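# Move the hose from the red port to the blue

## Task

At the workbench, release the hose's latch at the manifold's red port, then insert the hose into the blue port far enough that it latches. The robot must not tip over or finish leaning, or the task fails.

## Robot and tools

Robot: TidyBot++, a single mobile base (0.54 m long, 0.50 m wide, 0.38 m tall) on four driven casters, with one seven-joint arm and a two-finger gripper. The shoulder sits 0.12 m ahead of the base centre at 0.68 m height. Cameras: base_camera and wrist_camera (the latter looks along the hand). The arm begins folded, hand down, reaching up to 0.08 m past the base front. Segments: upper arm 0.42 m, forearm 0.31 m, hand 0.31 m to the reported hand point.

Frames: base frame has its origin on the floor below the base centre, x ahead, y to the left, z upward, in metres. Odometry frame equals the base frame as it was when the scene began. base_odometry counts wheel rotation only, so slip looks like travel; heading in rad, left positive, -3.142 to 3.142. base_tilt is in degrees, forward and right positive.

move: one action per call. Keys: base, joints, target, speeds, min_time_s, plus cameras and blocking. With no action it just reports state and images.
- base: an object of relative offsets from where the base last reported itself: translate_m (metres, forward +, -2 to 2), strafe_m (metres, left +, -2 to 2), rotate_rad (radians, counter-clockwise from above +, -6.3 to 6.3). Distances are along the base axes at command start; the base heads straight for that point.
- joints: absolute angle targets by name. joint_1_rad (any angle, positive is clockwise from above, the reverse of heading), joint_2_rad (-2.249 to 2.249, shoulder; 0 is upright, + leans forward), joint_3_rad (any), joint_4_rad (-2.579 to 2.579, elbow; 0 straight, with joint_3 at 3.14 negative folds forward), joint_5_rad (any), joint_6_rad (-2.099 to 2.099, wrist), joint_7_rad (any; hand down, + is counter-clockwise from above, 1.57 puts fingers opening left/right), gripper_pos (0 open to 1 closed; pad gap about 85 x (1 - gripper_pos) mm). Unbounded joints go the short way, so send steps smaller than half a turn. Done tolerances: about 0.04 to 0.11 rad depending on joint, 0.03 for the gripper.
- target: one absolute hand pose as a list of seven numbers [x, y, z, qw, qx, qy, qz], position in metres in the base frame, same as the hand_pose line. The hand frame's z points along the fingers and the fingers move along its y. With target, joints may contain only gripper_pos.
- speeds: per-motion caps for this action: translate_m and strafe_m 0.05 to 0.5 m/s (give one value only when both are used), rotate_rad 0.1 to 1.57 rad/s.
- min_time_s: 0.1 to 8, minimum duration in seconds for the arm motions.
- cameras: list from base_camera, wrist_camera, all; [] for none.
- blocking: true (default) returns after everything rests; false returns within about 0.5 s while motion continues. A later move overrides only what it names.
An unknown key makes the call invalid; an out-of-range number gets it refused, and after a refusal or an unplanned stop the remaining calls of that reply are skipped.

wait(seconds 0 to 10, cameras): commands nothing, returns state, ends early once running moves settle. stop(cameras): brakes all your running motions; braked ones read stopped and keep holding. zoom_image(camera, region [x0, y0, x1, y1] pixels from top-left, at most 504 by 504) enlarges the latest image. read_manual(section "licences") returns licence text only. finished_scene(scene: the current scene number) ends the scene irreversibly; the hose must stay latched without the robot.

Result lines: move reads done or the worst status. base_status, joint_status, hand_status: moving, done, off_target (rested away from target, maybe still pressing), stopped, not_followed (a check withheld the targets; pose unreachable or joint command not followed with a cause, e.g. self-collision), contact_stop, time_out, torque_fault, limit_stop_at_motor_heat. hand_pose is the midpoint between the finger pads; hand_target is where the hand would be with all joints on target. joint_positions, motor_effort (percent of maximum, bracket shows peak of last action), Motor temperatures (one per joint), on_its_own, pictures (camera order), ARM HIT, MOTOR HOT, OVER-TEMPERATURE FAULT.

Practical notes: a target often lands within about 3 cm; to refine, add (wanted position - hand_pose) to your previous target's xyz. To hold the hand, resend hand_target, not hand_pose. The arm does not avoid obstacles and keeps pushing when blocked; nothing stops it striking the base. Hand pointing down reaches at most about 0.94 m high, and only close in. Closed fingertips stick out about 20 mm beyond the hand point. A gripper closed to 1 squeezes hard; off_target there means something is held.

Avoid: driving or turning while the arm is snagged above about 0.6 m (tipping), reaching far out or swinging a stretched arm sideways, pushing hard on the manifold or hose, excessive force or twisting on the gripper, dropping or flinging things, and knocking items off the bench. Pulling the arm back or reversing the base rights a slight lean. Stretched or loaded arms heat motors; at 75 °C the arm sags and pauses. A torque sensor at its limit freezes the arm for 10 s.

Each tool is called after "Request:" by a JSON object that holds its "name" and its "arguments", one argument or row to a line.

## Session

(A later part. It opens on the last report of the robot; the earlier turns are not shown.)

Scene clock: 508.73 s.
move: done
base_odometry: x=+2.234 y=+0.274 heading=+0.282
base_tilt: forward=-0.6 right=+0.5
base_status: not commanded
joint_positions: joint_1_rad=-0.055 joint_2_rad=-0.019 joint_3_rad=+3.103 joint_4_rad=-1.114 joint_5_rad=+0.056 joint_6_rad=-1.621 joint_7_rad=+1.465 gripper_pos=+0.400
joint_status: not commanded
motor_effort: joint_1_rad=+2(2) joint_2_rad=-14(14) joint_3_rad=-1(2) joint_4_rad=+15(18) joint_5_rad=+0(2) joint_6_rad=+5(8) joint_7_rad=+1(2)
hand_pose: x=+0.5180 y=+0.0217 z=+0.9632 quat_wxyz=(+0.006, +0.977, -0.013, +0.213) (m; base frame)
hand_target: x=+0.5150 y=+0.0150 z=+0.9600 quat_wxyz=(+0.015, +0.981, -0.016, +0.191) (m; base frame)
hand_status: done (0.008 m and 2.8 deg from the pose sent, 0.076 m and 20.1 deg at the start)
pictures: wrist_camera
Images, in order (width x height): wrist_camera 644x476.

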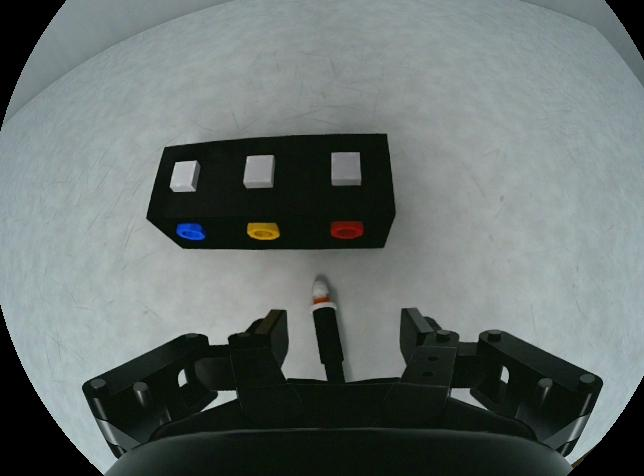

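Request:
{"name": "move", "arguments": {
  "target": [0.528, 0.024, 0.905, 0.015, 0.9816, -0.0156, 0.1908],
  "min_time_s": 1,
  "cameras": ["wrist_camera"]
}}

Request:
{"name": "zoom_image", "arguments": {
  "camera": "wrist_camera",
  "region": [220, 180, 460, 380]
}}

Scene clock: 520.67 s.
move: done
base_odometry: x=+2.234 y=+0.274 heading=+0.282
base_tilt: forward=-0.6 right=+0.5
base_status: not commanded
joint_positions: joint_1_rad=-0.056 joint_2_rad=-0.019 joint_3_rad=+3.103 joint_4_rad=-1.278 joint_5_rad=+0.056 joint_6_rad=-1.545 joint_7_rad=+1.465 gripper_pos=+0.400
joint_status: not commanded
motor_effort: joint_1_rad=+1(2) joint_2_rad=-15(16) joint_3_rad=-1(1) joint_4_rad=+15(16) joint_5_rad=+0(1) joint_6_rad=+5(5) joint_7_rad=+1(2)
hand_pose: x=+0.5123 y=+0.0214 z=+0.9055 quat_wxyz=(+0.011, +0.985, -0.010, +0.170) (m; base frame)
hand_target: x=+0.5280 y=+0.0240 z=+0.9050 quat_wxyz=(+0.015, +0.981, -0.016, +0.191) (m; base frame)
hand_status: done (0.016 m and 2.6 deg from the pose sent, 0.059 m and 2.8 deg at the start)
pictures: wrist_camera
Images, in order (width x height): wrist_camera 644x476.

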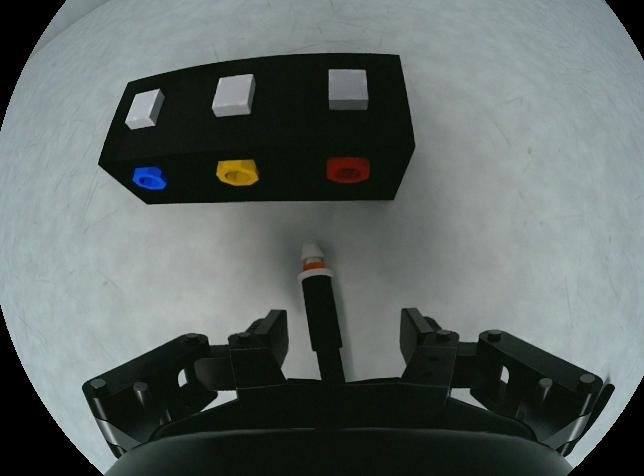

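Scaled by 2.100.

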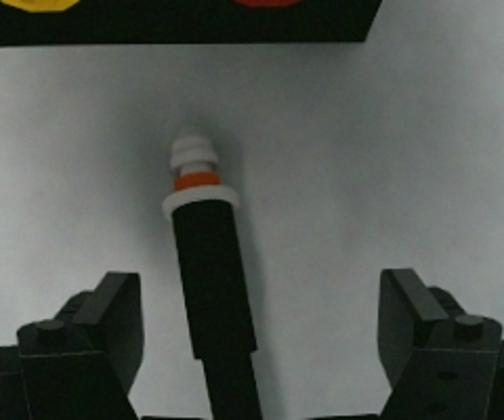

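Request:
{"name": "move", "arguments": {
  "target": [0.546, 0.036, 0.902, 0.015, 0.9816, -0.0156, 0.1908],
  "min_time_s": 1,
  "cameras": ["wrist_camera"]
}}

Request:
{"name": "zoom_image", "arguments": {
  "camera": "wrist_camera",
  "region": [220, 180, 460, 380]
}}

Scene clock: 527.63 s.
move: done
base_odometry: x=+2.234 y=+0.274 heading=+0.282
base_tilt: forward=-0.6 right=+0.5
base_status: not commanded
joint_positions: joint_1_rad=-0.091 joint_2_rad=+0.007 joint_3_rad=+3.103 joint_4_rad=-1.278 joint_5_rad=+0.056 joint_6_rad=-1.540 joint_7_rad=+1.458 gripper_pos=+0.400
joint_status: not commanded
motor_effort: joint_1_rad=+1(2) joint_2_rad=-16(16) joint_3_rad=+0(1) joint_4_rad=+15(16) joint_5_rad=-1(1) joint_6_rad=+4(5) joint_7_rad=+2(2)
hand_pose: x=+0.5187 y=+0.0362 z=+0.8957 quat_wxyz=(+0.008, +0.987, +0.005, +0.160) (m; base frame)
hand_target: x=+0.5460 y=+0.0360 z=+0.9020 quat_wxyz=(+0.015, +0.981, -0.016, +0.191) (m; base frame)
hand_status: done (0.028 m and 4.4 deg from the pose sent, 0.037 m and 2.6 deg at the start)
pictures: wrist_camera
Images, in order (width x height): wrist_camera 644x476.

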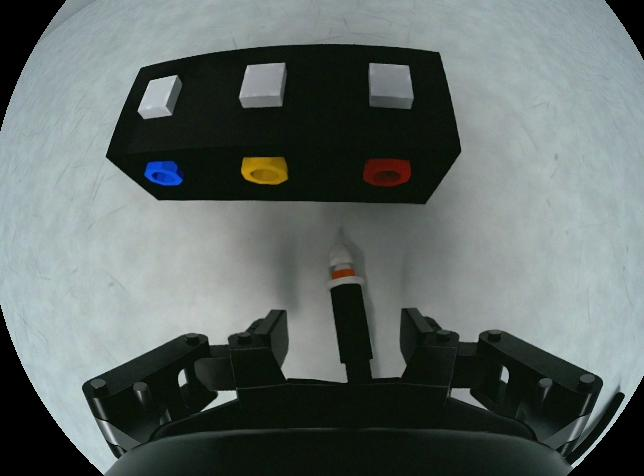

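Scaled by 2.100.

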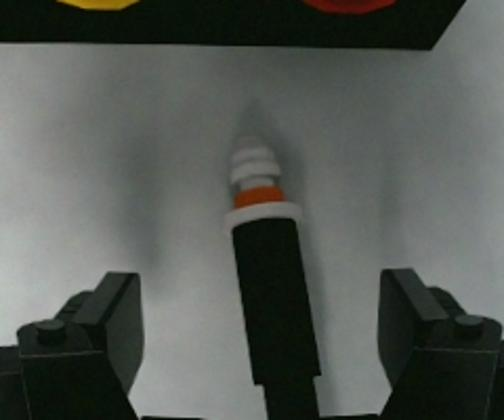

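Request:
{"name": "move", "arguments": {
  "target": [0.554, 0.032, 0.908, 0.015, 0.9816, -0.0176, 0.1908],
  "min_time_s": 0.7
}}

Request:
{"name": "move", "arguments": {
  "joints": {"gripper_pos": 0.8},
  "cameras": ["wrist_camera"]
}}

Request:
{"name": "zoom_image", "arguments": {
  "camera": "wrist_camera",
  "region": [220, 200, 460, 400]
}}

Scene clock: 537.27 s.
move: done
base_odometry: x=+2.234 y=+0.274 heading=+0.282
base_tilt: forward=-0.6 right=+0.5
base_status: not commanded
joint_positions: joint_1_rad=-0.091 joint_2_rad=+0.026 joint_3_rad=+3.103 joint_4_rad=-1.245 joint_5_rad=+0.056 joint_6_rad=-1.540 joint_7_rad=+1.458 gripper_pos=+0.400
joint_status: not commanded
motor_effort: joint_1_rad=+1(2) joint_2_rad=-16(17) joint_3_rad=-1(1) joint_4_rad=+15(16) joint_5_rad=+0(1) joint_6_rad=+4(5) joint_7_rad=+1(2)
hand_pose: x=+0.5295 y=+0.0374 z=+0.9010 quat_wxyz=(+0.007, +0.986, +0.005, +0.166) (m; base frame)
hand_target: x=+0.5540 y=+0.0320 z=+0.9080 quat_wxyz=(+0.015, +0.981, -0.018, +0.191) (m; base frame)
hand_status: done (0.026 m and 3.9 deg from the pose sent, 0.038 m and 4.5 deg at the start)
pictures: none

Scene clock: 538.03 s.
move: done
base_odometry: x=+2.234 y=+0.274 heading=+0.282
base_tilt: forward=-0.6 right=+0.5
base_status: not commanded
joint_positions: joint_1_rad=-0.091 joint_2_rad=+0.026 joint_3_rad=+3.103 joint_4_rad=-1.245 joint_5_rad=+0.056 joint_6_rad=-1.540 joint_7_rad=+1.458 gripper_pos=+0.800
joint_status: all done
motor_effort: joint_1_rad=+1(2) joint_2_rad=-16(16) joint_3_rad=-1(1) joint_4_rad=+16(16) joint_5_rad=+1(2) joint_6_rad=+4(5) joint_7_rad=+1(2)
hand_pose: x=+0.5295 y=+0.0374 z=+0.9010 quat_wxyz=(+0.007, +0.986, +0.005, +0.166) (m; base frame)
hand_target: x=+0.5540 y=+0.0320 z=+0.9080 quat_wxyz=(+0.015, +0.981, -0.018, +0.191) (m; base frame)
hand_status: not commanded
pictures: wrist_camera
Images, in order (width x height): wrist_camera 644x476.

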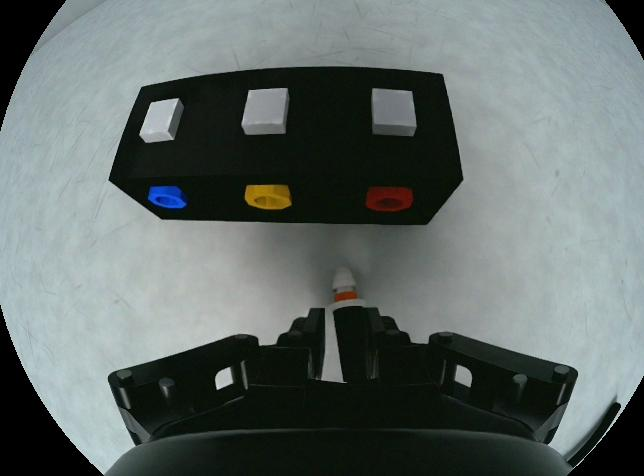

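Scaled by 2.100.

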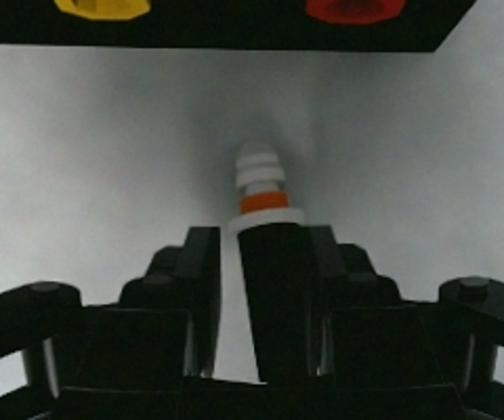

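Request:
{"name": "move", "arguments": {
  "joints": {"gripper_pos": 0.96},
  "cameras": ["wrist_camera"]
}}

Request:
{"name": "zoom_image", "arguments": {
  "camera": "wrist_camera",
  "region": [220, 200, 460, 400]
}}

Scene clock: 542.73 s.
move: done
base_odometry: x=+2.234 y=+0.274 heading=+0.282
base_tilt: forward=-0.6 right=+0.5
base_status: not commanded
joint_positions: joint_1_rad=-0.091 joint_2_rad=+0.026 joint_3_rad=+3.103 joint_4_rad=-1.245 joint_5_rad=+0.056 joint_6_rad=-1.540 joint_7_rad=+1.458 gripper_pos=+0.960
joint_status: all done
motor_effort: joint_1_rad=+1(1) joint_2_rad=-16(16) joint_3_rad=-1(1) joint_4_rad=+15(16) joint_5_rad=+0(1) joint_6_rad=+4(5) joint_7_rad=+1(2)
hand_pose: x=+0.5295 y=+0.0375 z=+0.9011 quat_wxyz=(+0.007, +0.986, +0.005, +0.167) (m; base frame)
hand_target: x=+0.5540 y=+0.0320 z=+0.9080 quat_wxyz=(+0.015, +0.981, -0.018, +0.191) (m; base frame)
hand_status: not commanded
pictures: wrist_camera
Images, in order (width x height): wrist_camera 644x476.

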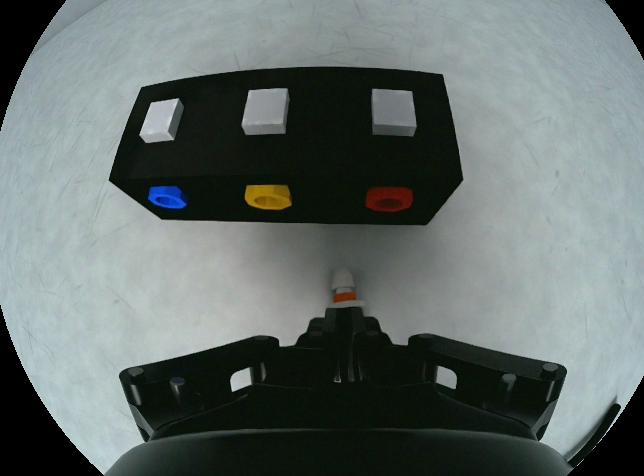

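Scaled by 2.100.

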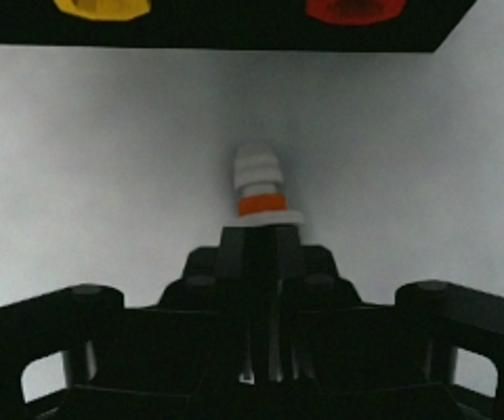

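Request:
{"name": "move", "arguments": {
  "joints": {"gripper_pos": 0.5}
}}

Request:
{"name": "move", "arguments": {
  "target": [0.554, 0.032, 0.890, 0.015, 0.9816, -0.0176, 0.1908],
  "min_time_s": 0.7,
  "cameras": ["wrist_camera"]
}}

Request:
{"name": "zoom_image", "arguments": {
  "camera": "wrist_camera",
  "region": [220, 200, 460, 400]
}}

Scene clock: 551.10 s.
move: done
base_odometry: x=+2.234 y=+0.274 heading=+0.282
base_tilt: forward=-0.6 right=+0.5
base_status: not commanded
joint_positions: joint_1_rad=-0.091 joint_2_rad=+0.026 joint_3_rad=+3.103 joint_4_rad=-1.245 joint_5_rad=+0.056 joint_6_rad=-1.540 joint_7_rad=+1.458 gripper_pos=+0.500
joint_status: all done
motor_effort: joint_1_rad=+0(2) joint_2_rad=-16(16) joint_3_rad=-1(1) joint_4_rad=+15(16) joint_5_rad=+0(1) joint_6_rad=+4(5) joint_7_rad=+1(2)
hand_pose: x=+0.5296 y=+0.0375 z=+0.9013 quat_wxyz=(+0.007, +0.986, +0.005, +0.167) (m; base frame)
hand_target: x=+0.5540 y=+0.0320 z=+0.9080 quat_wxyz=(+0.015, +0.981, -0.018, +0.191) (m; base frame)
hand_status: not commanded
pictures: none

Scene clock: 552.10 s.
move: done
base_odometry: x=+2.234 y=+0.274 heading=+0.282
base_tilt: forward=-0.6 right=+0.5
base_status: not commanded
joint_positions: joint_1_rad=-0.091 joint_2_rad=+0.026 joint_3_rad=+3.103 joint_4_rad=-1.274 joint_5_rad=+0.056 joint_6_rad=-1.499 joint_7_rad=+1.458 gripper_pos=+0.500
joint_status: not commanded
motor_effort: joint_1_rad=+1(2) joint_2_rad=-17(17) joint_3_rad=+0(2) joint_4_rad=+16(16) joint_5_rad=+1(1) joint_6_rad=+4(5) joint_7_rad=+1(2)
hand_pose: x=+0.5354 y=+0.0383 z=+0.8936 quat_wxyz=(+0.006, +0.985, +0.006, +0.172) (m; base frame)
hand_target: x=+0.5540 y=+0.0320 z=+0.8900 quat_wxyz=(+0.015, +0.981, -0.018, +0.191) (m; base frame)
hand_status: done (0.020 m and 3.6 deg from the pose sent, 0.027 m and 3.9 deg at the start)
pictures: wrist_camera
Images, in order (width x height): wrist_camera 644x476.

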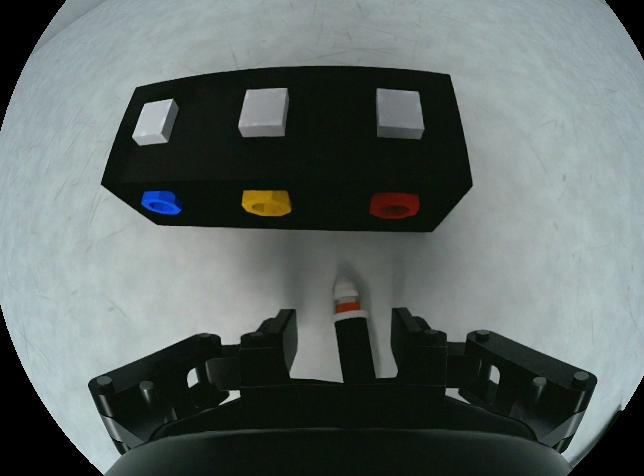

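Scaled by 2.100.

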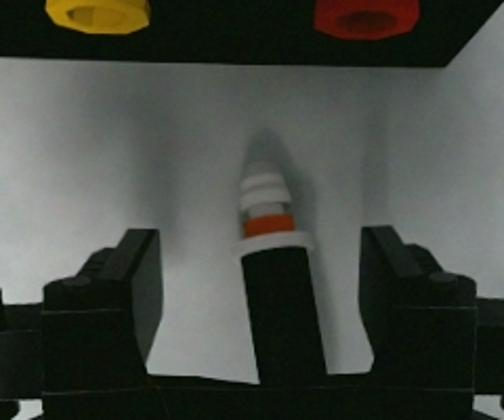

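Request:
{"name": "move", "arguments": {
  "target": [0.543, 0.030, 0.876, 0.015, 0.9816, -0.0176, 0.1908],
  "min_time_s": 0.7,
  "cameras": ["wrist_camera"]
}}

Request:
{"name": "zoom_image", "arguments": {
  "camera": "wrist_camera",
  "region": [220, 200, 460, 400]
}}

Scene clock: 556.80 s.
move: done
base_odometry: x=+2.234 y=+0.274 heading=+0.282
base_tilt: forward=-0.6 right=+0.5
base_status: not commanded
joint_positions: joint_1_rad=-0.091 joint_2_rad=+0.010 joint_3_rad=+3.103 joint_4_rad=-1.342 joint_5_rad=+0.056 joint_6_rad=-1.447 joint_7_rad=+1.458 gripper_pos=+0.500
joint_status: not commanded
motor_effort: joint_1_rad=+1(1) joint_2_rad=-15(17) joint_3_rad=-1(2) joint_4_rad=+14(16) joint_5_rad=-1(1) joint_6_rad=+4(4) joint_7_rad=+1(2)
hand_pose: x=+0.5325 y=+0.0381 z=+0.8783 quat_wxyz=(+0.007, +0.985, +0.007, +0.173) (m; base frame)
hand_target: x=+0.5430 y=+0.0300 z=+0.8760 quat_wxyz=(+0.015, +0.981, -0.018, +0.191) (m; base frame)
hand_status: done (0.013 m and 3.7 deg from the pose sent, 0.021 m and 3.6 deg at the start)
pictures: wrist_camera
Images, in order (width x height): wrist_camera 644x476.

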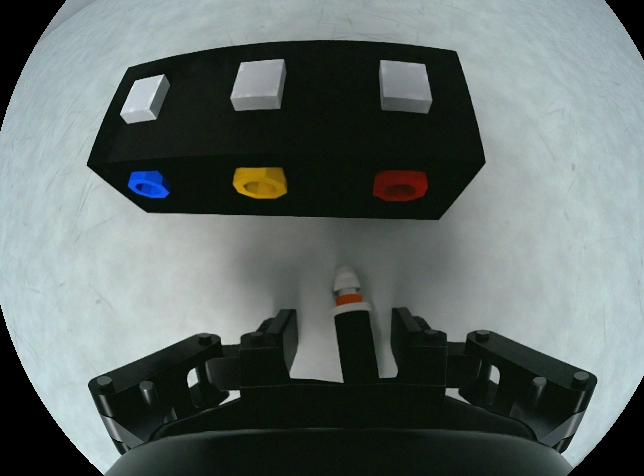

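Scaled by 2.100.

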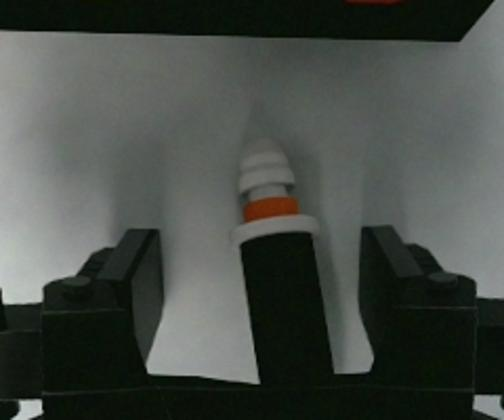

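Request:
{"name": "move", "arguments": {
  "joints": {"gripper_pos": 0.92},
  "cameras": ["wrist_camera"]
}}

Request:
{"name": "zoom_image", "arguments": {
  "camera": "wrist_camera",
  "region": [220, 200, 460, 400]
}}

Scene clock: 561.17 s.
move: off_target
base_odometry: x=+2.234 y=+0.274 heading=+0.282
base_tilt: forward=-0.6 right=+0.5
base_status: not commanded
joint_positions: joint_1_rad=-0.091 joint_2_rad=+0.005 joint_3_rad=+3.103 joint_4_rad=-1.342 joint_5_rad=+0.056 joint_6_rad=-1.442 joint_7_rad=+1.458 gripper_pos=+0.854
joint_status: gripper_pos off_target (ended at +0.854, target +0.920)
motor_effort: joint_1_rad=+2(3) joint_2_rad=-14(15) joint_3_rad=+0(1) joint_4_rad=+14(14) joint_5_rad=+2(3) joint_6_rad=+4(4) joint_7_rad=+1(2)
hand_pose: x=+0.5331 y=+0.0383 z=+0.8806 quat_wxyz=(+0.006, +0.984, +0.007, +0.177) (m; base frame)
hand_target: x=+0.5430 y=+0.0300 z=+0.8760 quat_wxyz=(+0.015, +0.981, -0.018, +0.191) (m; base frame)
hand_status: not commanded
pictures: wrist_camera
Images, in order (width x height): wrist_camera 644x476.

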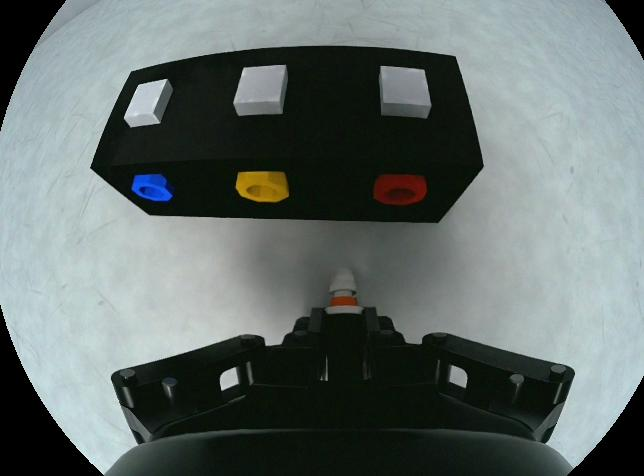

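Scaled by 2.100.

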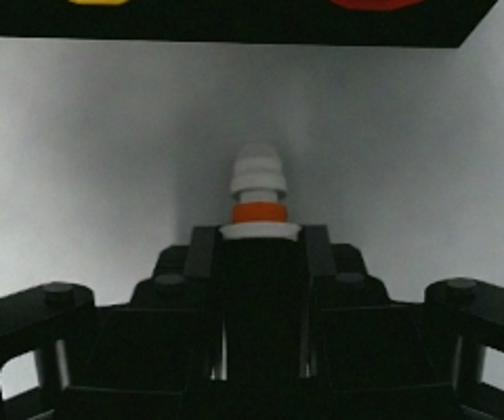

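Request:
{"name": "move", "arguments": {
  "joints": {"gripper_pos": 1.0},
  "target": [0.53, 0.032, 0.93, 0.015, 0.9816, -0.0176, 0.1908],
  "min_time_s": 1,
  "cameras": ["wrist_camera"]
}}

Request:
{"name": "move", "arguments": {
  "target": [0.50, 0.11, 0.94, 0.015, 0.9816, -0.0176, 0.1908],
  "min_time_s": 1.5,
  "cameras": ["wrist_camera"]
}}

Request:
{"name": "zoom_image", "arguments": {
  "camera": "wrist_camera",
  "region": [220, 180, 460, 380]
}}

Scene clock: 574.30 s.
move: off_target
base_odometry: x=+2.234 y=+0.274 heading=+0.282
base_tilt: forward=-0.6 right=+0.5
base_status: not commanded
joint_positions: joint_1_rad=-0.091 joint_2_rad=+0.005 joint_3_rad=+3.103 joint_4_rad=-1.209 joint_5_rad=+0.056 joint_6_rad=-1.524 joint_7_rad=+1.458 gripper_pos=+0.854
joint_status: gripper_pos off_target (ended at +0.854, target +1.000)
motor_effort: joint_1_rad=+1(2) joint_2_rad=-15(17) joint_3_rad=-1(1) joint_4_rad=+16(17) joint_5_rad=+1(2) joint_6_rad=+5(5) joint_7_rad=+1(2)
hand_pose: x=+0.5357 y=+0.0385 z=+0.9261 quat_wxyz=(+0.003, +0.979, +0.004, +0.202) (m; base frame)
hand_target: x=+0.5300 y=+0.0320 z=+0.9300 quat_wxyz=(+0.015, +0.981, -0.018, +0.191) (m; base frame)
hand_status: done (0.010 m and 3.1 deg from the pose sent, 0.050 m and 3.4 deg at the start)
pictures: wrist_camera
Images, in order (width x height): wrist_camera 644x476.

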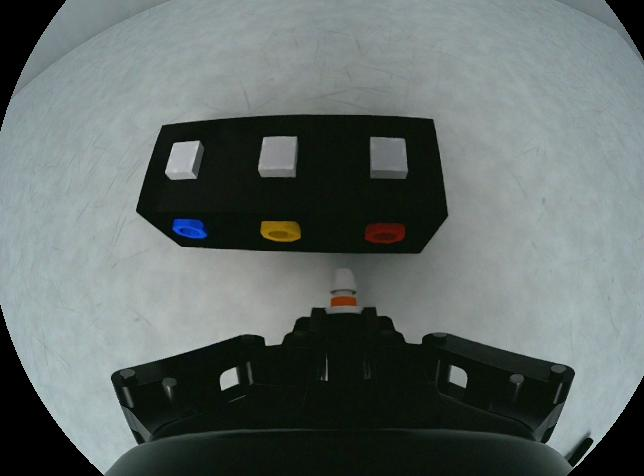

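Scene clock: 576.10 s.
move: done
base_odometry: x=+2.234 y=+0.274 heading=+0.282
base_tilt: forward=-0.6 right=+0.5
base_status: not commanded
joint_positions: joint_1_rad=-0.237 joint_2_rad=+0.005 joint_3_rad=+2.980 joint_4_rad=-1.181 joint_5_rad=+0.133 joint_6_rad=-1.593 joint_7_rad=+1.214 gripper_pos=+0.854
joint_status: not commanded
motor_effort: joint_1_rad=+1(2) joint_2_rad=-15(16) joint_3_rad=-1(2) joint_4_rad=+15(16) joint_5_rad=+2(2) joint_6_rad=+5(5) joint_7_rad=+1(2)
hand_pose: x=+0.5042 y=+0.1188 z=+0.9319 quat_wxyz=(-0.006, +0.982, +0.007, +0.191) (m; base frame)
hand_target: x=+0.5000 y=+0.1100 z=+0.9400 quat_wxyz=(+0.015, +0.981, -0.018, +0.191) (m; base frame)
hand_status: done (0.013 m and 3.7 deg from the pose sent, 0.081 m and 3.1 deg at the start)
pictures: wrist_camera
Images, in order (width x height): wrist_camera 644x476.

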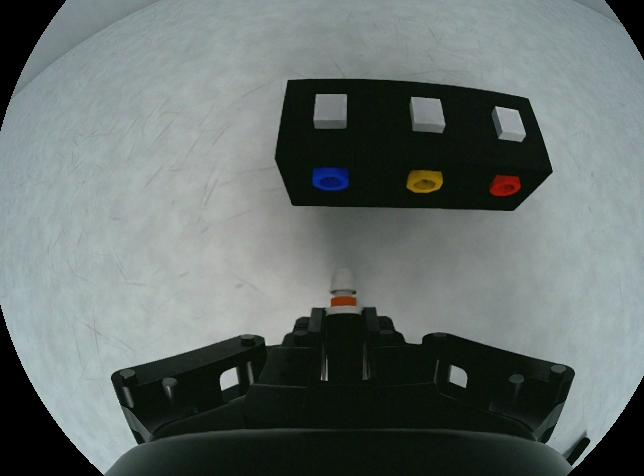

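Scaled by 2.100.

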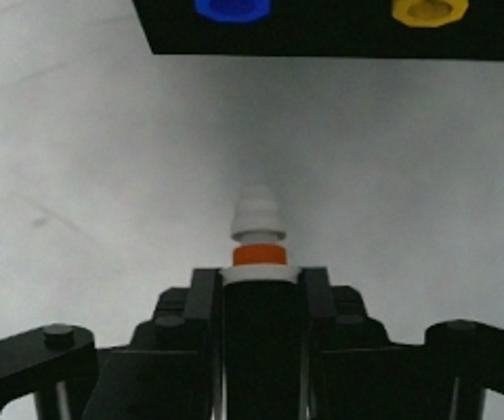

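Request:
{"name": "move", "arguments": {
  "target": [0.541, 0.118, 0.925, 0.015, 0.9816, -0.0226, 0.1908],
  "min_time_s": 1.5,
  "cameras": ["wrist_camera"]
}}

Request:
{"name": "zoom_image", "arguments": {
  "camera": "wrist_camera",
  "region": [240, 180, 440, 340]
}}

Scene clock: 593.57 s.
move: done
base_odometry: x=+2.234 y=+0.274 heading=+0.282
base_tilt: forward=-0.6 right=+0.5
base_status: not commanded
joint_positions: joint_1_rad=-0.288 joint_2_rad=+0.072 joint_3_rad=+3.010 joint_4_rad=-1.144 joint_5_rad=+0.137 joint_6_rad=-1.593 joint_7_rad=+1.210 gripper_pos=+0.854
joint_status: not commanded
motor_effort: joint_1_rad=+1(2) joint_2_rad=-18(18) joint_3_rad=-1(1) joint_4_rad=+15(16) joint_5_rad=+2(2) joint_6_rad=+4(5) joint_7_rad=+2(2)
hand_pose: x=+0.5239 y=+0.1329 z=+0.9194 quat_wxyz=(-0.005, +0.984, +0.015, +0.177) (m; base frame)
hand_target: x=+0.5410 y=+0.1180 z=+0.9250 quat_wxyz=(+0.015, +0.981, -0.023, +0.191) (m; base frame)
hand_status: done (0.023 m and 5.2 deg from the pose sent, 0.037 m and 4.2 deg at the start)
pictures: wrist_camera
Images, in order (width x height): wrist_camera 644x476.

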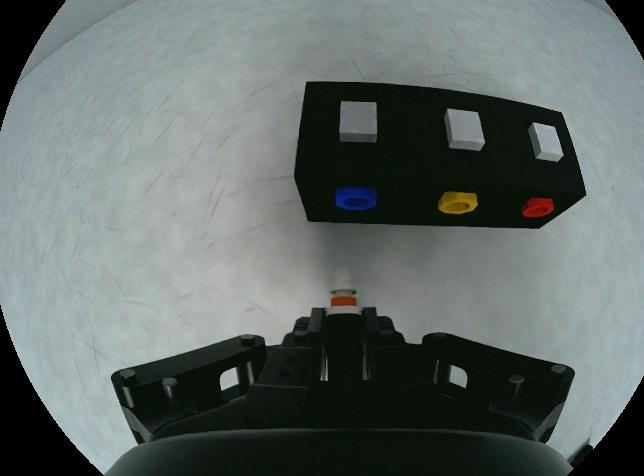

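Scaled by 2.520.

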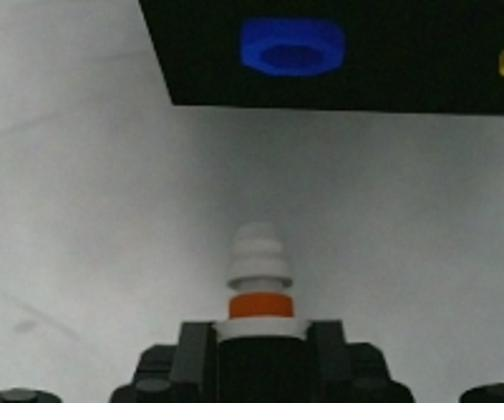

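Request:
{"name": "move", "arguments": {
  "target": [0.553, 0.108, 0.921, 0.020, 0.9812, -0.048, 0.1908],
  "min_time_s": 1.5,
  "cameras": ["wrist_camera"]
}}

Request:
{"name": "zoom_image", "arguments": {
  "camera": "wrist_camera",
  "region": [240, 180, 440, 340]
}}

Scene clock: 602.70 s.
move: done
base_odometry: x=+2.234 y=+0.274 heading=+0.282
base_tilt: forward=-0.6 right=+0.5
base_status: not commanded
joint_positions: joint_1_rad=-0.289 joint_2_rad=+0.089 joint_3_rad=+3.038 joint_4_rad=-1.134 joint_5_rad=+0.145 joint_6_rad=-1.593 joint_7_rad=+1.185 gripper_pos=+0.854
joint_status: not commanded
motor_effort: joint_1_rad=+1(2) joint_2_rad=-18(19) joint_3_rad=-2(2) joint_4_rad=+15(16) joint_5_rad=+1(2) joint_6_rad=+4(5) joint_7_rad=+1(2)
hand_pose: x=+0.5338 y=+0.1222 z=+0.9160 quat_wxyz=(+0.000, +0.985, -0.011, +0.175) (m; base frame)
hand_target: x=+0.5530 y=+0.1080 z=+0.9210 quat_wxyz=(+0.020, +0.980, -0.048, +0.191) (m; base frame)
hand_status: done (0.024 m and 5.2 deg from the pose sent, 0.038 m and 8.0 deg at the start)
pictures: wrist_camera
Images, in order (width x height): wrist_camera 644x476.

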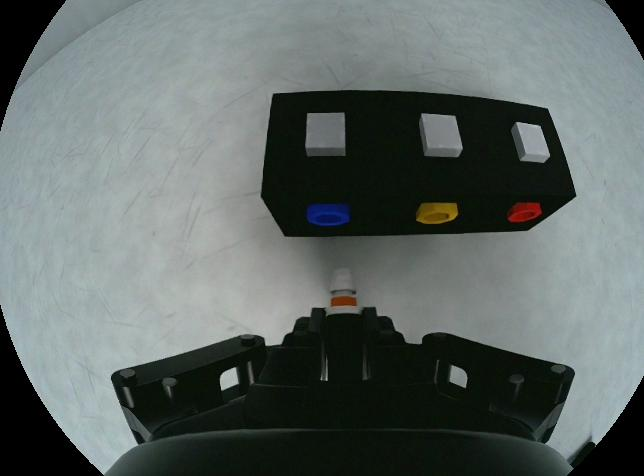

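Scaled by 2.520.

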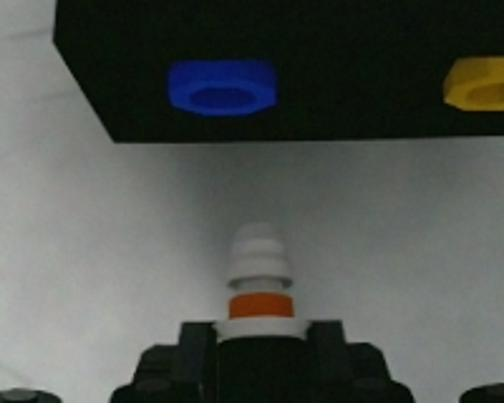

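Request:
{"name": "move", "arguments": {
  "target": [0.555, 0.116, 0.921, 0.018, 0.9812, -0.036, 0.1908],
  "min_time_s": 1,
  "cameras": ["wrist_camera"]
}}

Request:
{"name": "zoom_image", "arguments": {
  "camera": "wrist_camera",
  "region": [240, 180, 440, 340]
}}

Scene clock: 609.43 s.
move: done
base_odometry: x=+2.234 y=+0.274 heading=+0.282
base_tilt: forward=-0.6 right=+0.5
base_status: not commanded
joint_positions: joint_1_rad=-0.304 joint_2_rad=+0.097 joint_3_rad=+3.038 joint_4_rad=-1.124 joint_5_rad=+0.145 joint_6_rad=-1.593 joint_7_rad=+1.185 gripper_pos=+0.854
joint_status: not commanded
motor_effort: joint_1_rad=+0(2) joint_2_rad=-19(19) joint_3_rad=-1(2) joint_4_rad=+16(16) joint_5_rad=+1(2) joint_6_rad=+4(5) joint_7_rad=+1(2)
hand_pose: x=+0.5357 y=+0.1294 z=+0.9165 quat_wxyz=(-0.002, +0.984, -0.004, +0.176) (m; base frame)
hand_target: x=+0.5550 y=+0.1160 z=+0.9210 quat_wxyz=(+0.018, +0.981, -0.036, +0.191) (m; base frame)
hand_status: done (0.024 m and 4.7 deg from the pose sent, 0.023 m and 4.0 deg at the start)
pictures: wrist_camera
Images, in order (width x height): wrist_camera 644x476.

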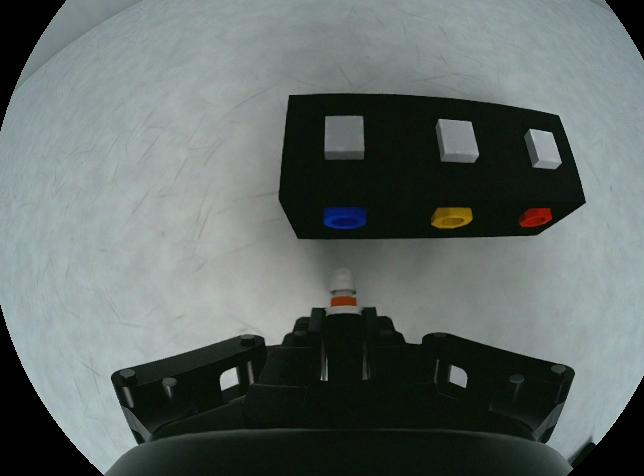

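Scaled by 2.520.

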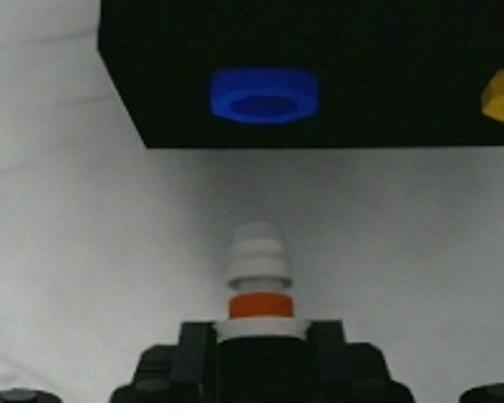

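Request:
{"name": "move", "arguments": {
  "base": {"translate_m": 0.015},
  "speeds": {"translate_m": 0.05},
  "cameras": ["wrist_camera"]
}}

Request:
{"name": "zoom_image", "arguments": {
  "camera": "wrist_camera",
  "region": [270, 200, 420, 320]
}}

Scene clock: 616.33 s.
move: done
base_odometry: x=+2.249 y=+0.278 heading=+0.282
base_tilt: forward=-0.6 right=+0.5
base_status: done
joint_positions: joint_1_rad=-0.305 joint_2_rad=+0.106 joint_3_rad=+3.040 joint_4_rad=-1.122 joint_5_rad=+0.145 joint_6_rad=-1.593 joint_7_rad=+1.185 gripper_pos=+0.854
joint_status: not commanded
motor_effort: joint_1_rad=+1(1) joint_2_rad=-18(21) joint_3_rad=-1(2) joint_4_rad=+15(16) joint_5_rad=+1(2) joint_6_rad=+4(5) joint_7_rad=+1(2)
hand_pose: x=+0.5380 y=+0.1298 z=+0.9133 quat_wxyz=(+0.000, +0.985, -0.004, +0.172) (m; base frame)
hand_target: x=+0.5550 y=+0.1160 z=+0.9210 quat_wxyz=(+0.018, +0.981, -0.036, +0.191) (m; base frame)
hand_status: not commanded
pictures: wrist_camera
Images, in order (width x height): wrist_camera 644x476.

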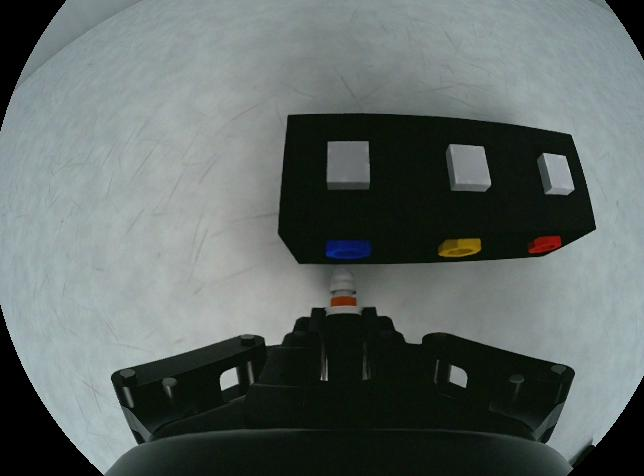

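Scaled by 3.360.

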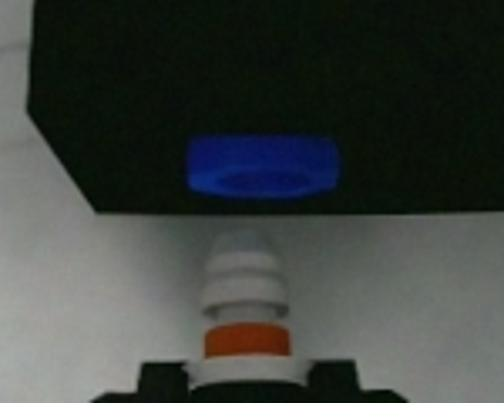

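Request:
{"name": "move", "arguments": {
  "target": [0.555, 0.112, 0.926, 0.018, 0.9812, -0.036, 0.1908],
  "min_time_s": 1,
  "cameras": ["wrist_camera"]
}}

Scene clock: 640.77 s.
move: done
base_odometry: x=+2.249 y=+0.278 heading=+0.282
base_tilt: forward=-0.6 right=+0.5
base_status: not commanded
joint_positions: joint_1_rad=-0.305 joint_2_rad=+0.106 joint_3_rad=+3.042 joint_4_rad=-1.105 joint_5_rad=+0.145 joint_6_rad=-1.593 joint_7_rad=+1.185 gripper_pos=+0.854
joint_status: not commanded
motor_effort: joint_1_rad=+1(2) joint_2_rad=-18(19) joint_3_rad=-1(2) joint_4_rad=+16(16) joint_5_rad=+1(2) joint_6_rad=+4(5) joint_7_rad=+1(2)
hand_pose: x=+0.5411 y=+0.1303 z=+0.9201 quat_wxyz=(-0.003, +0.984, -0.006, +0.180) (m; base frame)
hand_target: x=+0.5550 y=+0.1120 z=+0.9260 quat_wxyz=(+0.018, +0.981, -0.036, +0.191) (m; base frame)
hand_status: done (0.024 m and 4.4 deg from the pose sent, 0.028 m and 4.7 deg at the start)
pictures: wrist_camera
Images, in order (width x height): wrist_camera 644x476.

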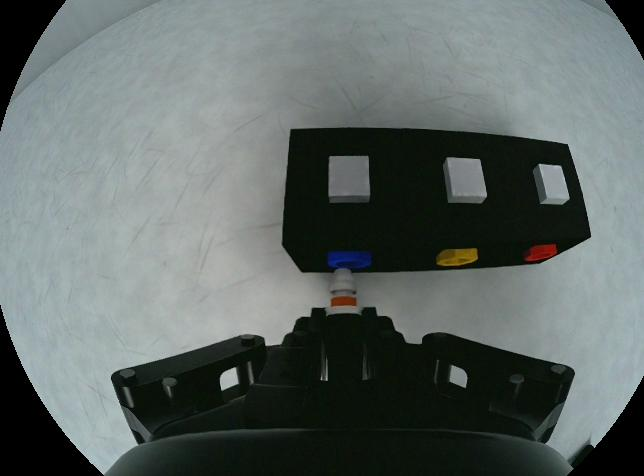

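Request:
{"name": "move", "arguments": {
  "target": [0.555, 0.112, 0.921, 0.018, 0.9812, -0.036, 0.1908],
  "min_time_s": 1,
  "base": {"strafe_m": -0.004},
  "cameras": ["wrist_camera"]
}}

Request:
{"name": "zoom_image", "arguments": {
  "camera": "wrist_camera",
  "region": [270, 220, 420, 340]
}}

Scene clock: 645.90 s.
move: done
base_odometry: x=+2.250 y=+0.274 heading=+0.282
base_tilt: forward=-0.6 right=+0.5
base_status: done
joint_positions: joint_1_rad=-0.306 joint_2_rad=+0.106 joint_3_rad=+3.045 joint_4_rad=-1.105 joint_5_rad=+0.147 joint_6_rad=-1.593 joint_7_rad=+1.185 gripper_pos=+0.854
joint_status: not commanded
motor_effort: joint_1_rad=+0(3) joint_2_rad=-19(21) joint_3_rad=-1(3) joint_4_rad=+15(16) joint_5_rad=+1(2) joint_6_rad=+5(5) joint_7_rad=+2(2)
hand_pose: x=+0.5416 y=+0.1290 z=+0.9201 quat_wxyz=(-0.002, +0.984, -0.007, +0.181) (m; base frame)
hand_target: x=+0.5550 y=+0.1120 z=+0.9210 quat_wxyz=(+0.018, +0.981, -0.036, +0.191) (m; base frame)
hand_status: done (0.022 m and 4.3 deg from the pose sent, 0.023 m and 4.4 deg at the start)
pictures: wrist_camera
Images, in order (width x height): wrist_camera 644x476.

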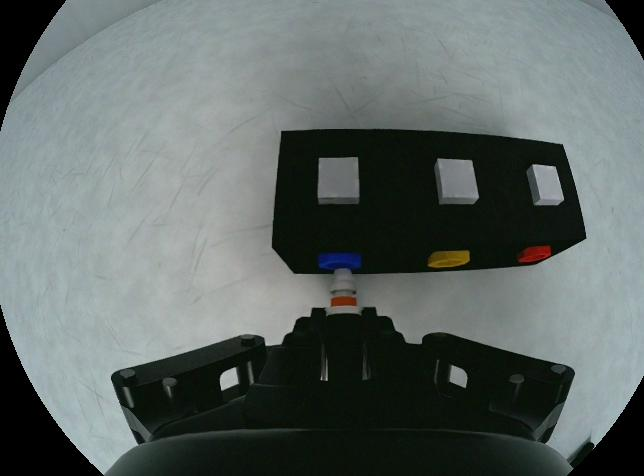

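Scaled by 3.360.

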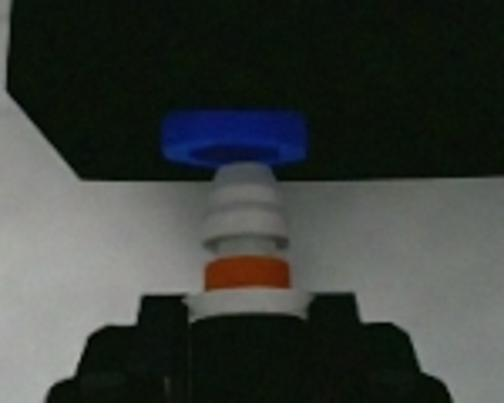

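Request:
{"name": "move", "arguments": {
  "target": [0.555, 0.114, 0.913, 0.018, 0.9812, -0.036, 0.1908],
  "min_time_s": 1,
  "base": {"strafe_m": 0.002},
  "cameras": ["wrist_camera"]
}}

Request:
{"name": "zoom_image", "arguments": {
  "camera": "wrist_camera",
  "region": [270, 220, 420, 340]
}}

Scene clock: 651.53 s.
move: done
base_odometry: x=+2.249 y=+0.276 heading=+0.282
base_tilt: forward=-0.6 right=+0.5
base_status: done
joint_positions: joint_1_rad=-0.306 joint_2_rad=+0.106 joint_3_rad=+3.045 joint_4_rad=-1.112 joint_5_rad=+0.149 joint_6_rad=-1.593 joint_7_rad=+1.185 gripper_pos=+0.854
joint_status: not commanded
motor_effort: joint_1_rad=+1(4) joint_2_rad=-19(20) joint_3_rad=-1(4) joint_4_rad=+15(16) joint_5_rad=+1(3) joint_6_rad=+4(5) joint_7_rad=+1(2)
hand_pose: x=+0.5408 y=+0.1277 z=+0.9175 quat_wxyz=(+0.000, +0.984, -0.007, +0.178) (m; base frame)
hand_target: x=+0.5550 y=+0.1140 z=+0.9130 quat_wxyz=(+0.018, +0.981, -0.036, +0.191) (m; base frame)
hand_status: done (0.020 m and 4.2 deg from the pose sent, 0.021 m and 4.3 deg at the start)
pictures: wrist_camera
Images, in order (width x height): wrist_camera 644x476.

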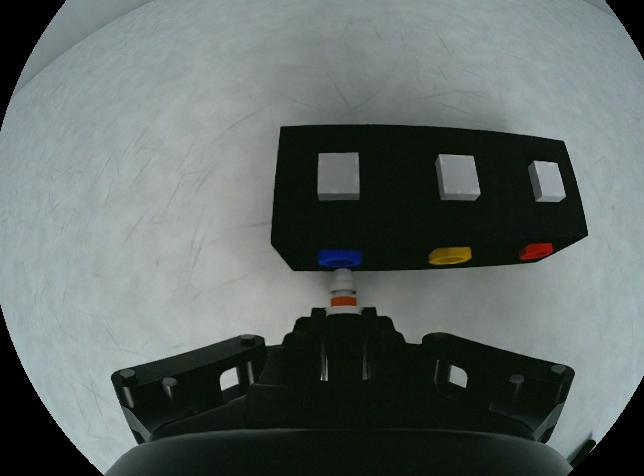

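Scaled by 3.360.

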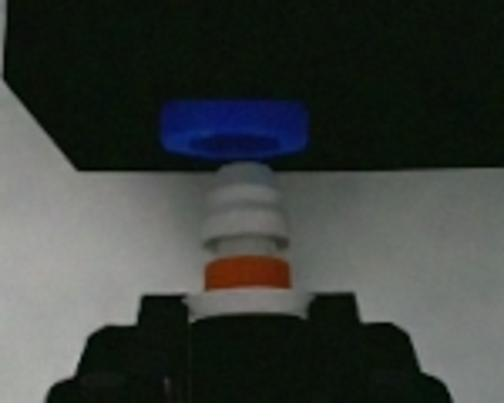

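Request:
{"name": "move", "arguments": {
  "base": {"strafe_m": 0.002}
}}

Request:
{"name": "move", "arguments": {
  "base": {"translate_m": 0.008},
  "speeds": {"translate_m": 0.05},
  "cameras": ["wrist_camera"]
}}

Request:
{"name": "zoom_image", "arguments": {
  "camera": "wrist_camera",
  "region": [270, 220, 420, 340]
}}

Scene clock: 656.00 s.
move: done
base_odometry: x=+2.249 y=+0.278 heading=+0.282
base_tilt: forward=-0.6 right=+0.5
base_status: done
joint_positions: joint_1_rad=-0.306 joint_2_rad=+0.106 joint_3_rad=+3.046 joint_4_rad=-1.112 joint_5_rad=+0.152 joint_6_rad=-1.593 joint_7_rad=+1.185 gripper_pos=+0.854
joint_status: not commanded
motor_effort: joint_1_rad=+0(4) joint_2_rad=-18(20) joint_3_rad=-2(5) joint_4_rad=+15(16) joint_5_rad=+1(4) joint_6_rad=+4(5) joint_7_rad=+1(2)
hand_pose: x=+0.5410 y=+0.1272 z=+0.9176 quat_wxyz=(+0.001, +0.984, -0.007, +0.178) (m; base frame)
hand_target: x=+0.5550 y=+0.1140 z=+0.9130 quat_wxyz=(+0.018, +0.981, -0.036, +0.191) (m; base frame)
hand_status: not commanded
pictures: none

Scene clock: 656.63 s.
move: done
base_odometry: x=+2.257 y=+0.280 heading=+0.282
base_tilt: forward=-0.6 right=+0.5
base_status: done
joint_positions: joint_1_rad=-0.306 joint_2_rad=+0.106 joint_3_rad=+3.046 joint_4_rad=-1.112 joint_5_rad=+0.152 joint_6_rad=-1.593 joint_7_rad=+1.185 gripper_pos=+0.854
joint_status: not commanded
motor_effort: joint_1_rad=+1(2) joint_2_rad=-18(22) joint_3_rad=-2(2) joint_4_rad=+15(16) joint_5_rad=+1(2) joint_6_rad=+4(5) joint_7_rad=+1(2)
hand_pose: x=+0.5410 y=+0.1271 z=+0.9174 quat_wxyz=(+0.001, +0.984, -0.007, +0.178) (m; base frame)
hand_target: x=+0.5550 y=+0.1140 z=+0.9130 quat_wxyz=(+0.018, +0.981, -0.036, +0.191) (m; base frame)
hand_status: not commanded
pictures: wrist_camera
Images, in order (width x height): wrist_camera 644x476.

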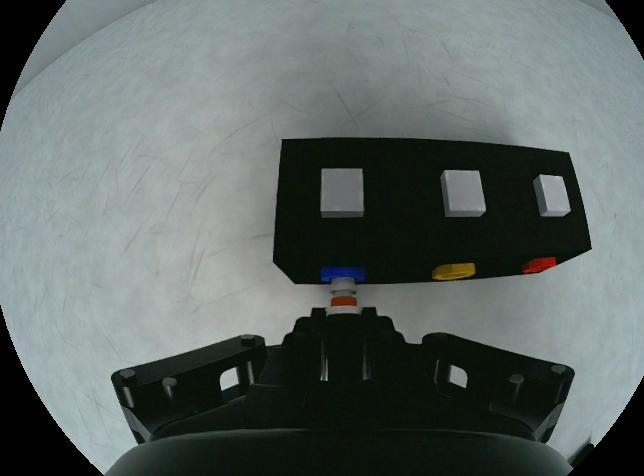

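Scaled by 3.360.

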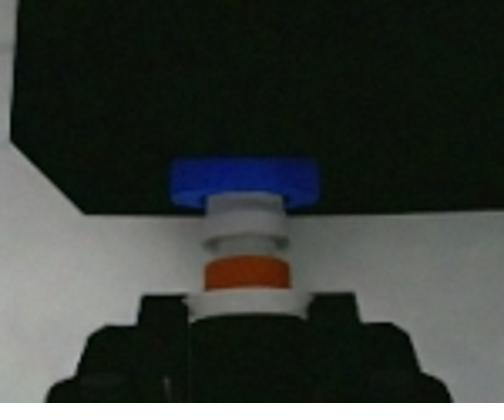

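Request:
{"name": "move", "arguments": {
  "base": {"translate_m": 0.01},
  "speeds": {"translate_m": 0.05},
  "cameras": ["wrist_camera"]
}}

Request:
{"name": "zoom_image", "arguments": {
  "camera": "wrist_camera",
  "region": [270, 220, 420, 340]
}}

Scene clock: 661.93 s.
move: done
base_odometry: x=+2.266 y=+0.283 heading=+0.282
base_tilt: forward=-0.6 right=+0.5
base_status: done
joint_positions: joint_1_rad=-0.311 joint_2_rad=+0.097 joint_3_rad=+3.045 joint_4_rad=-1.119 joint_5_rad=+0.152 joint_6_rad=-1.604 joint_7_rad=+1.185 gripper_pos=+0.854
joint_status: not commanded
motor_effort: joint_1_rad=+2(3) joint_2_rad=-15(18) joint_3_rad=+0(2) joint_4_rad=+15(17) joint_5_rad=+2(5) joint_6_rad=+8(12) joint_7_rad=+2(2)
hand_pose: x=+0.5341 y=+0.1266 z=+0.9177 quat_wxyz=(+0.003, +0.985, -0.005, +0.174) (m; base frame)
hand_target: x=+0.5550 y=+0.1140 z=+0.9130 quat_wxyz=(+0.018, +0.981, -0.036, +0.191) (m; base frame)
hand_status: not commanded
pictures: wrist_camera
Images, in order (width x height): wrist_camera 644x476.

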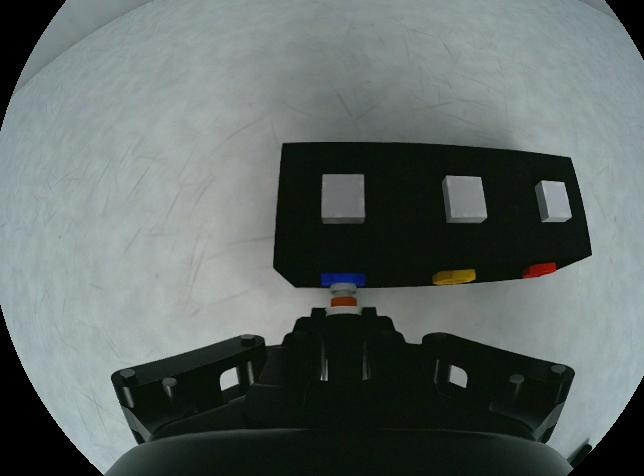

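Scaled by 3.360.

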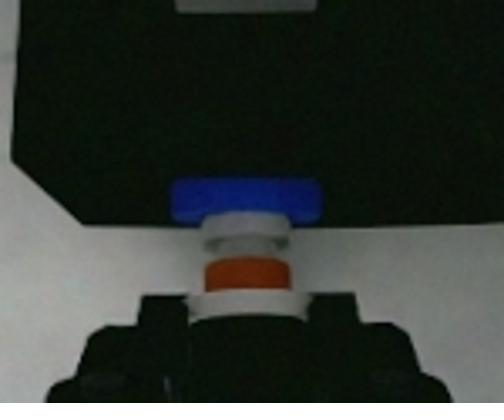

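Request:
{"name": "move", "arguments": {
  "base": {"translate_m": 0.012},
  "speeds": {"translate_m": 0.05},
  "cameras": ["wrist_camera"]
}}

Request:
{"name": "zoom_image", "arguments": {
  "camera": "wrist_camera",
  "region": [270, 220, 420, 340]
}}

Scene clock: 676.30 s.
move: done
base_odometry: x=+2.278 y=+0.287 heading=+0.282
base_tilt: forward=-0.6 right=+0.5
base_status: done
joint_positions: joint_1_rad=-0.317 joint_2_rad=+0.083 joint_3_rad=+3.043 joint_4_rad=-1.128 joint_5_rad=+0.152 joint_6_rad=-1.623 joint_7_rad=+1.185 gripper_pos=+0.854
joint_status: not commanded
motor_effort: joint_1_rad=+3(6) joint_2_rad=-13(16) joint_3_rad=+2(4) joint_4_rad=+18(18) joint_5_rad=+6(8) joint_6_rad=+14(18) joint_7_rad=+1(2)
hand_pose: x=+0.5232 y=+0.1262 z=+0.9183 quat_wxyz=(+0.005, +0.986, -0.002, +0.168) (m; base frame)
hand_target: x=+0.5550 y=+0.1140 z=+0.9130 quat_wxyz=(+0.018, +0.981, -0.036, +0.191) (m; base frame)
hand_status: not commanded
pictures: wrist_camera
Images, in order (width x height): wrist_camera 644x476.

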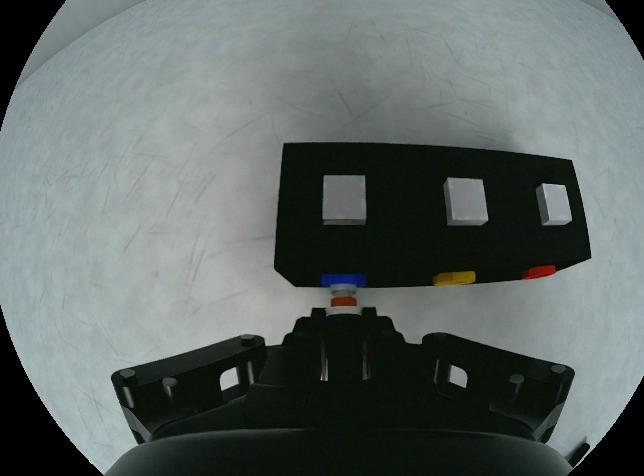

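Scaled by 3.360.

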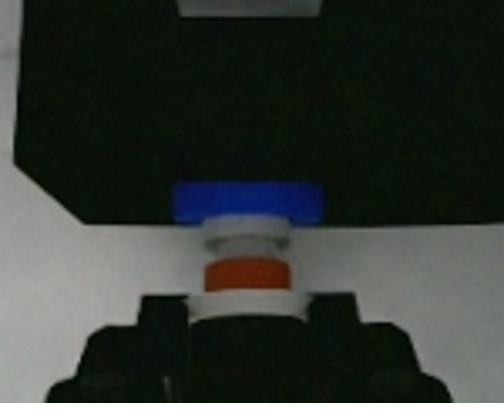

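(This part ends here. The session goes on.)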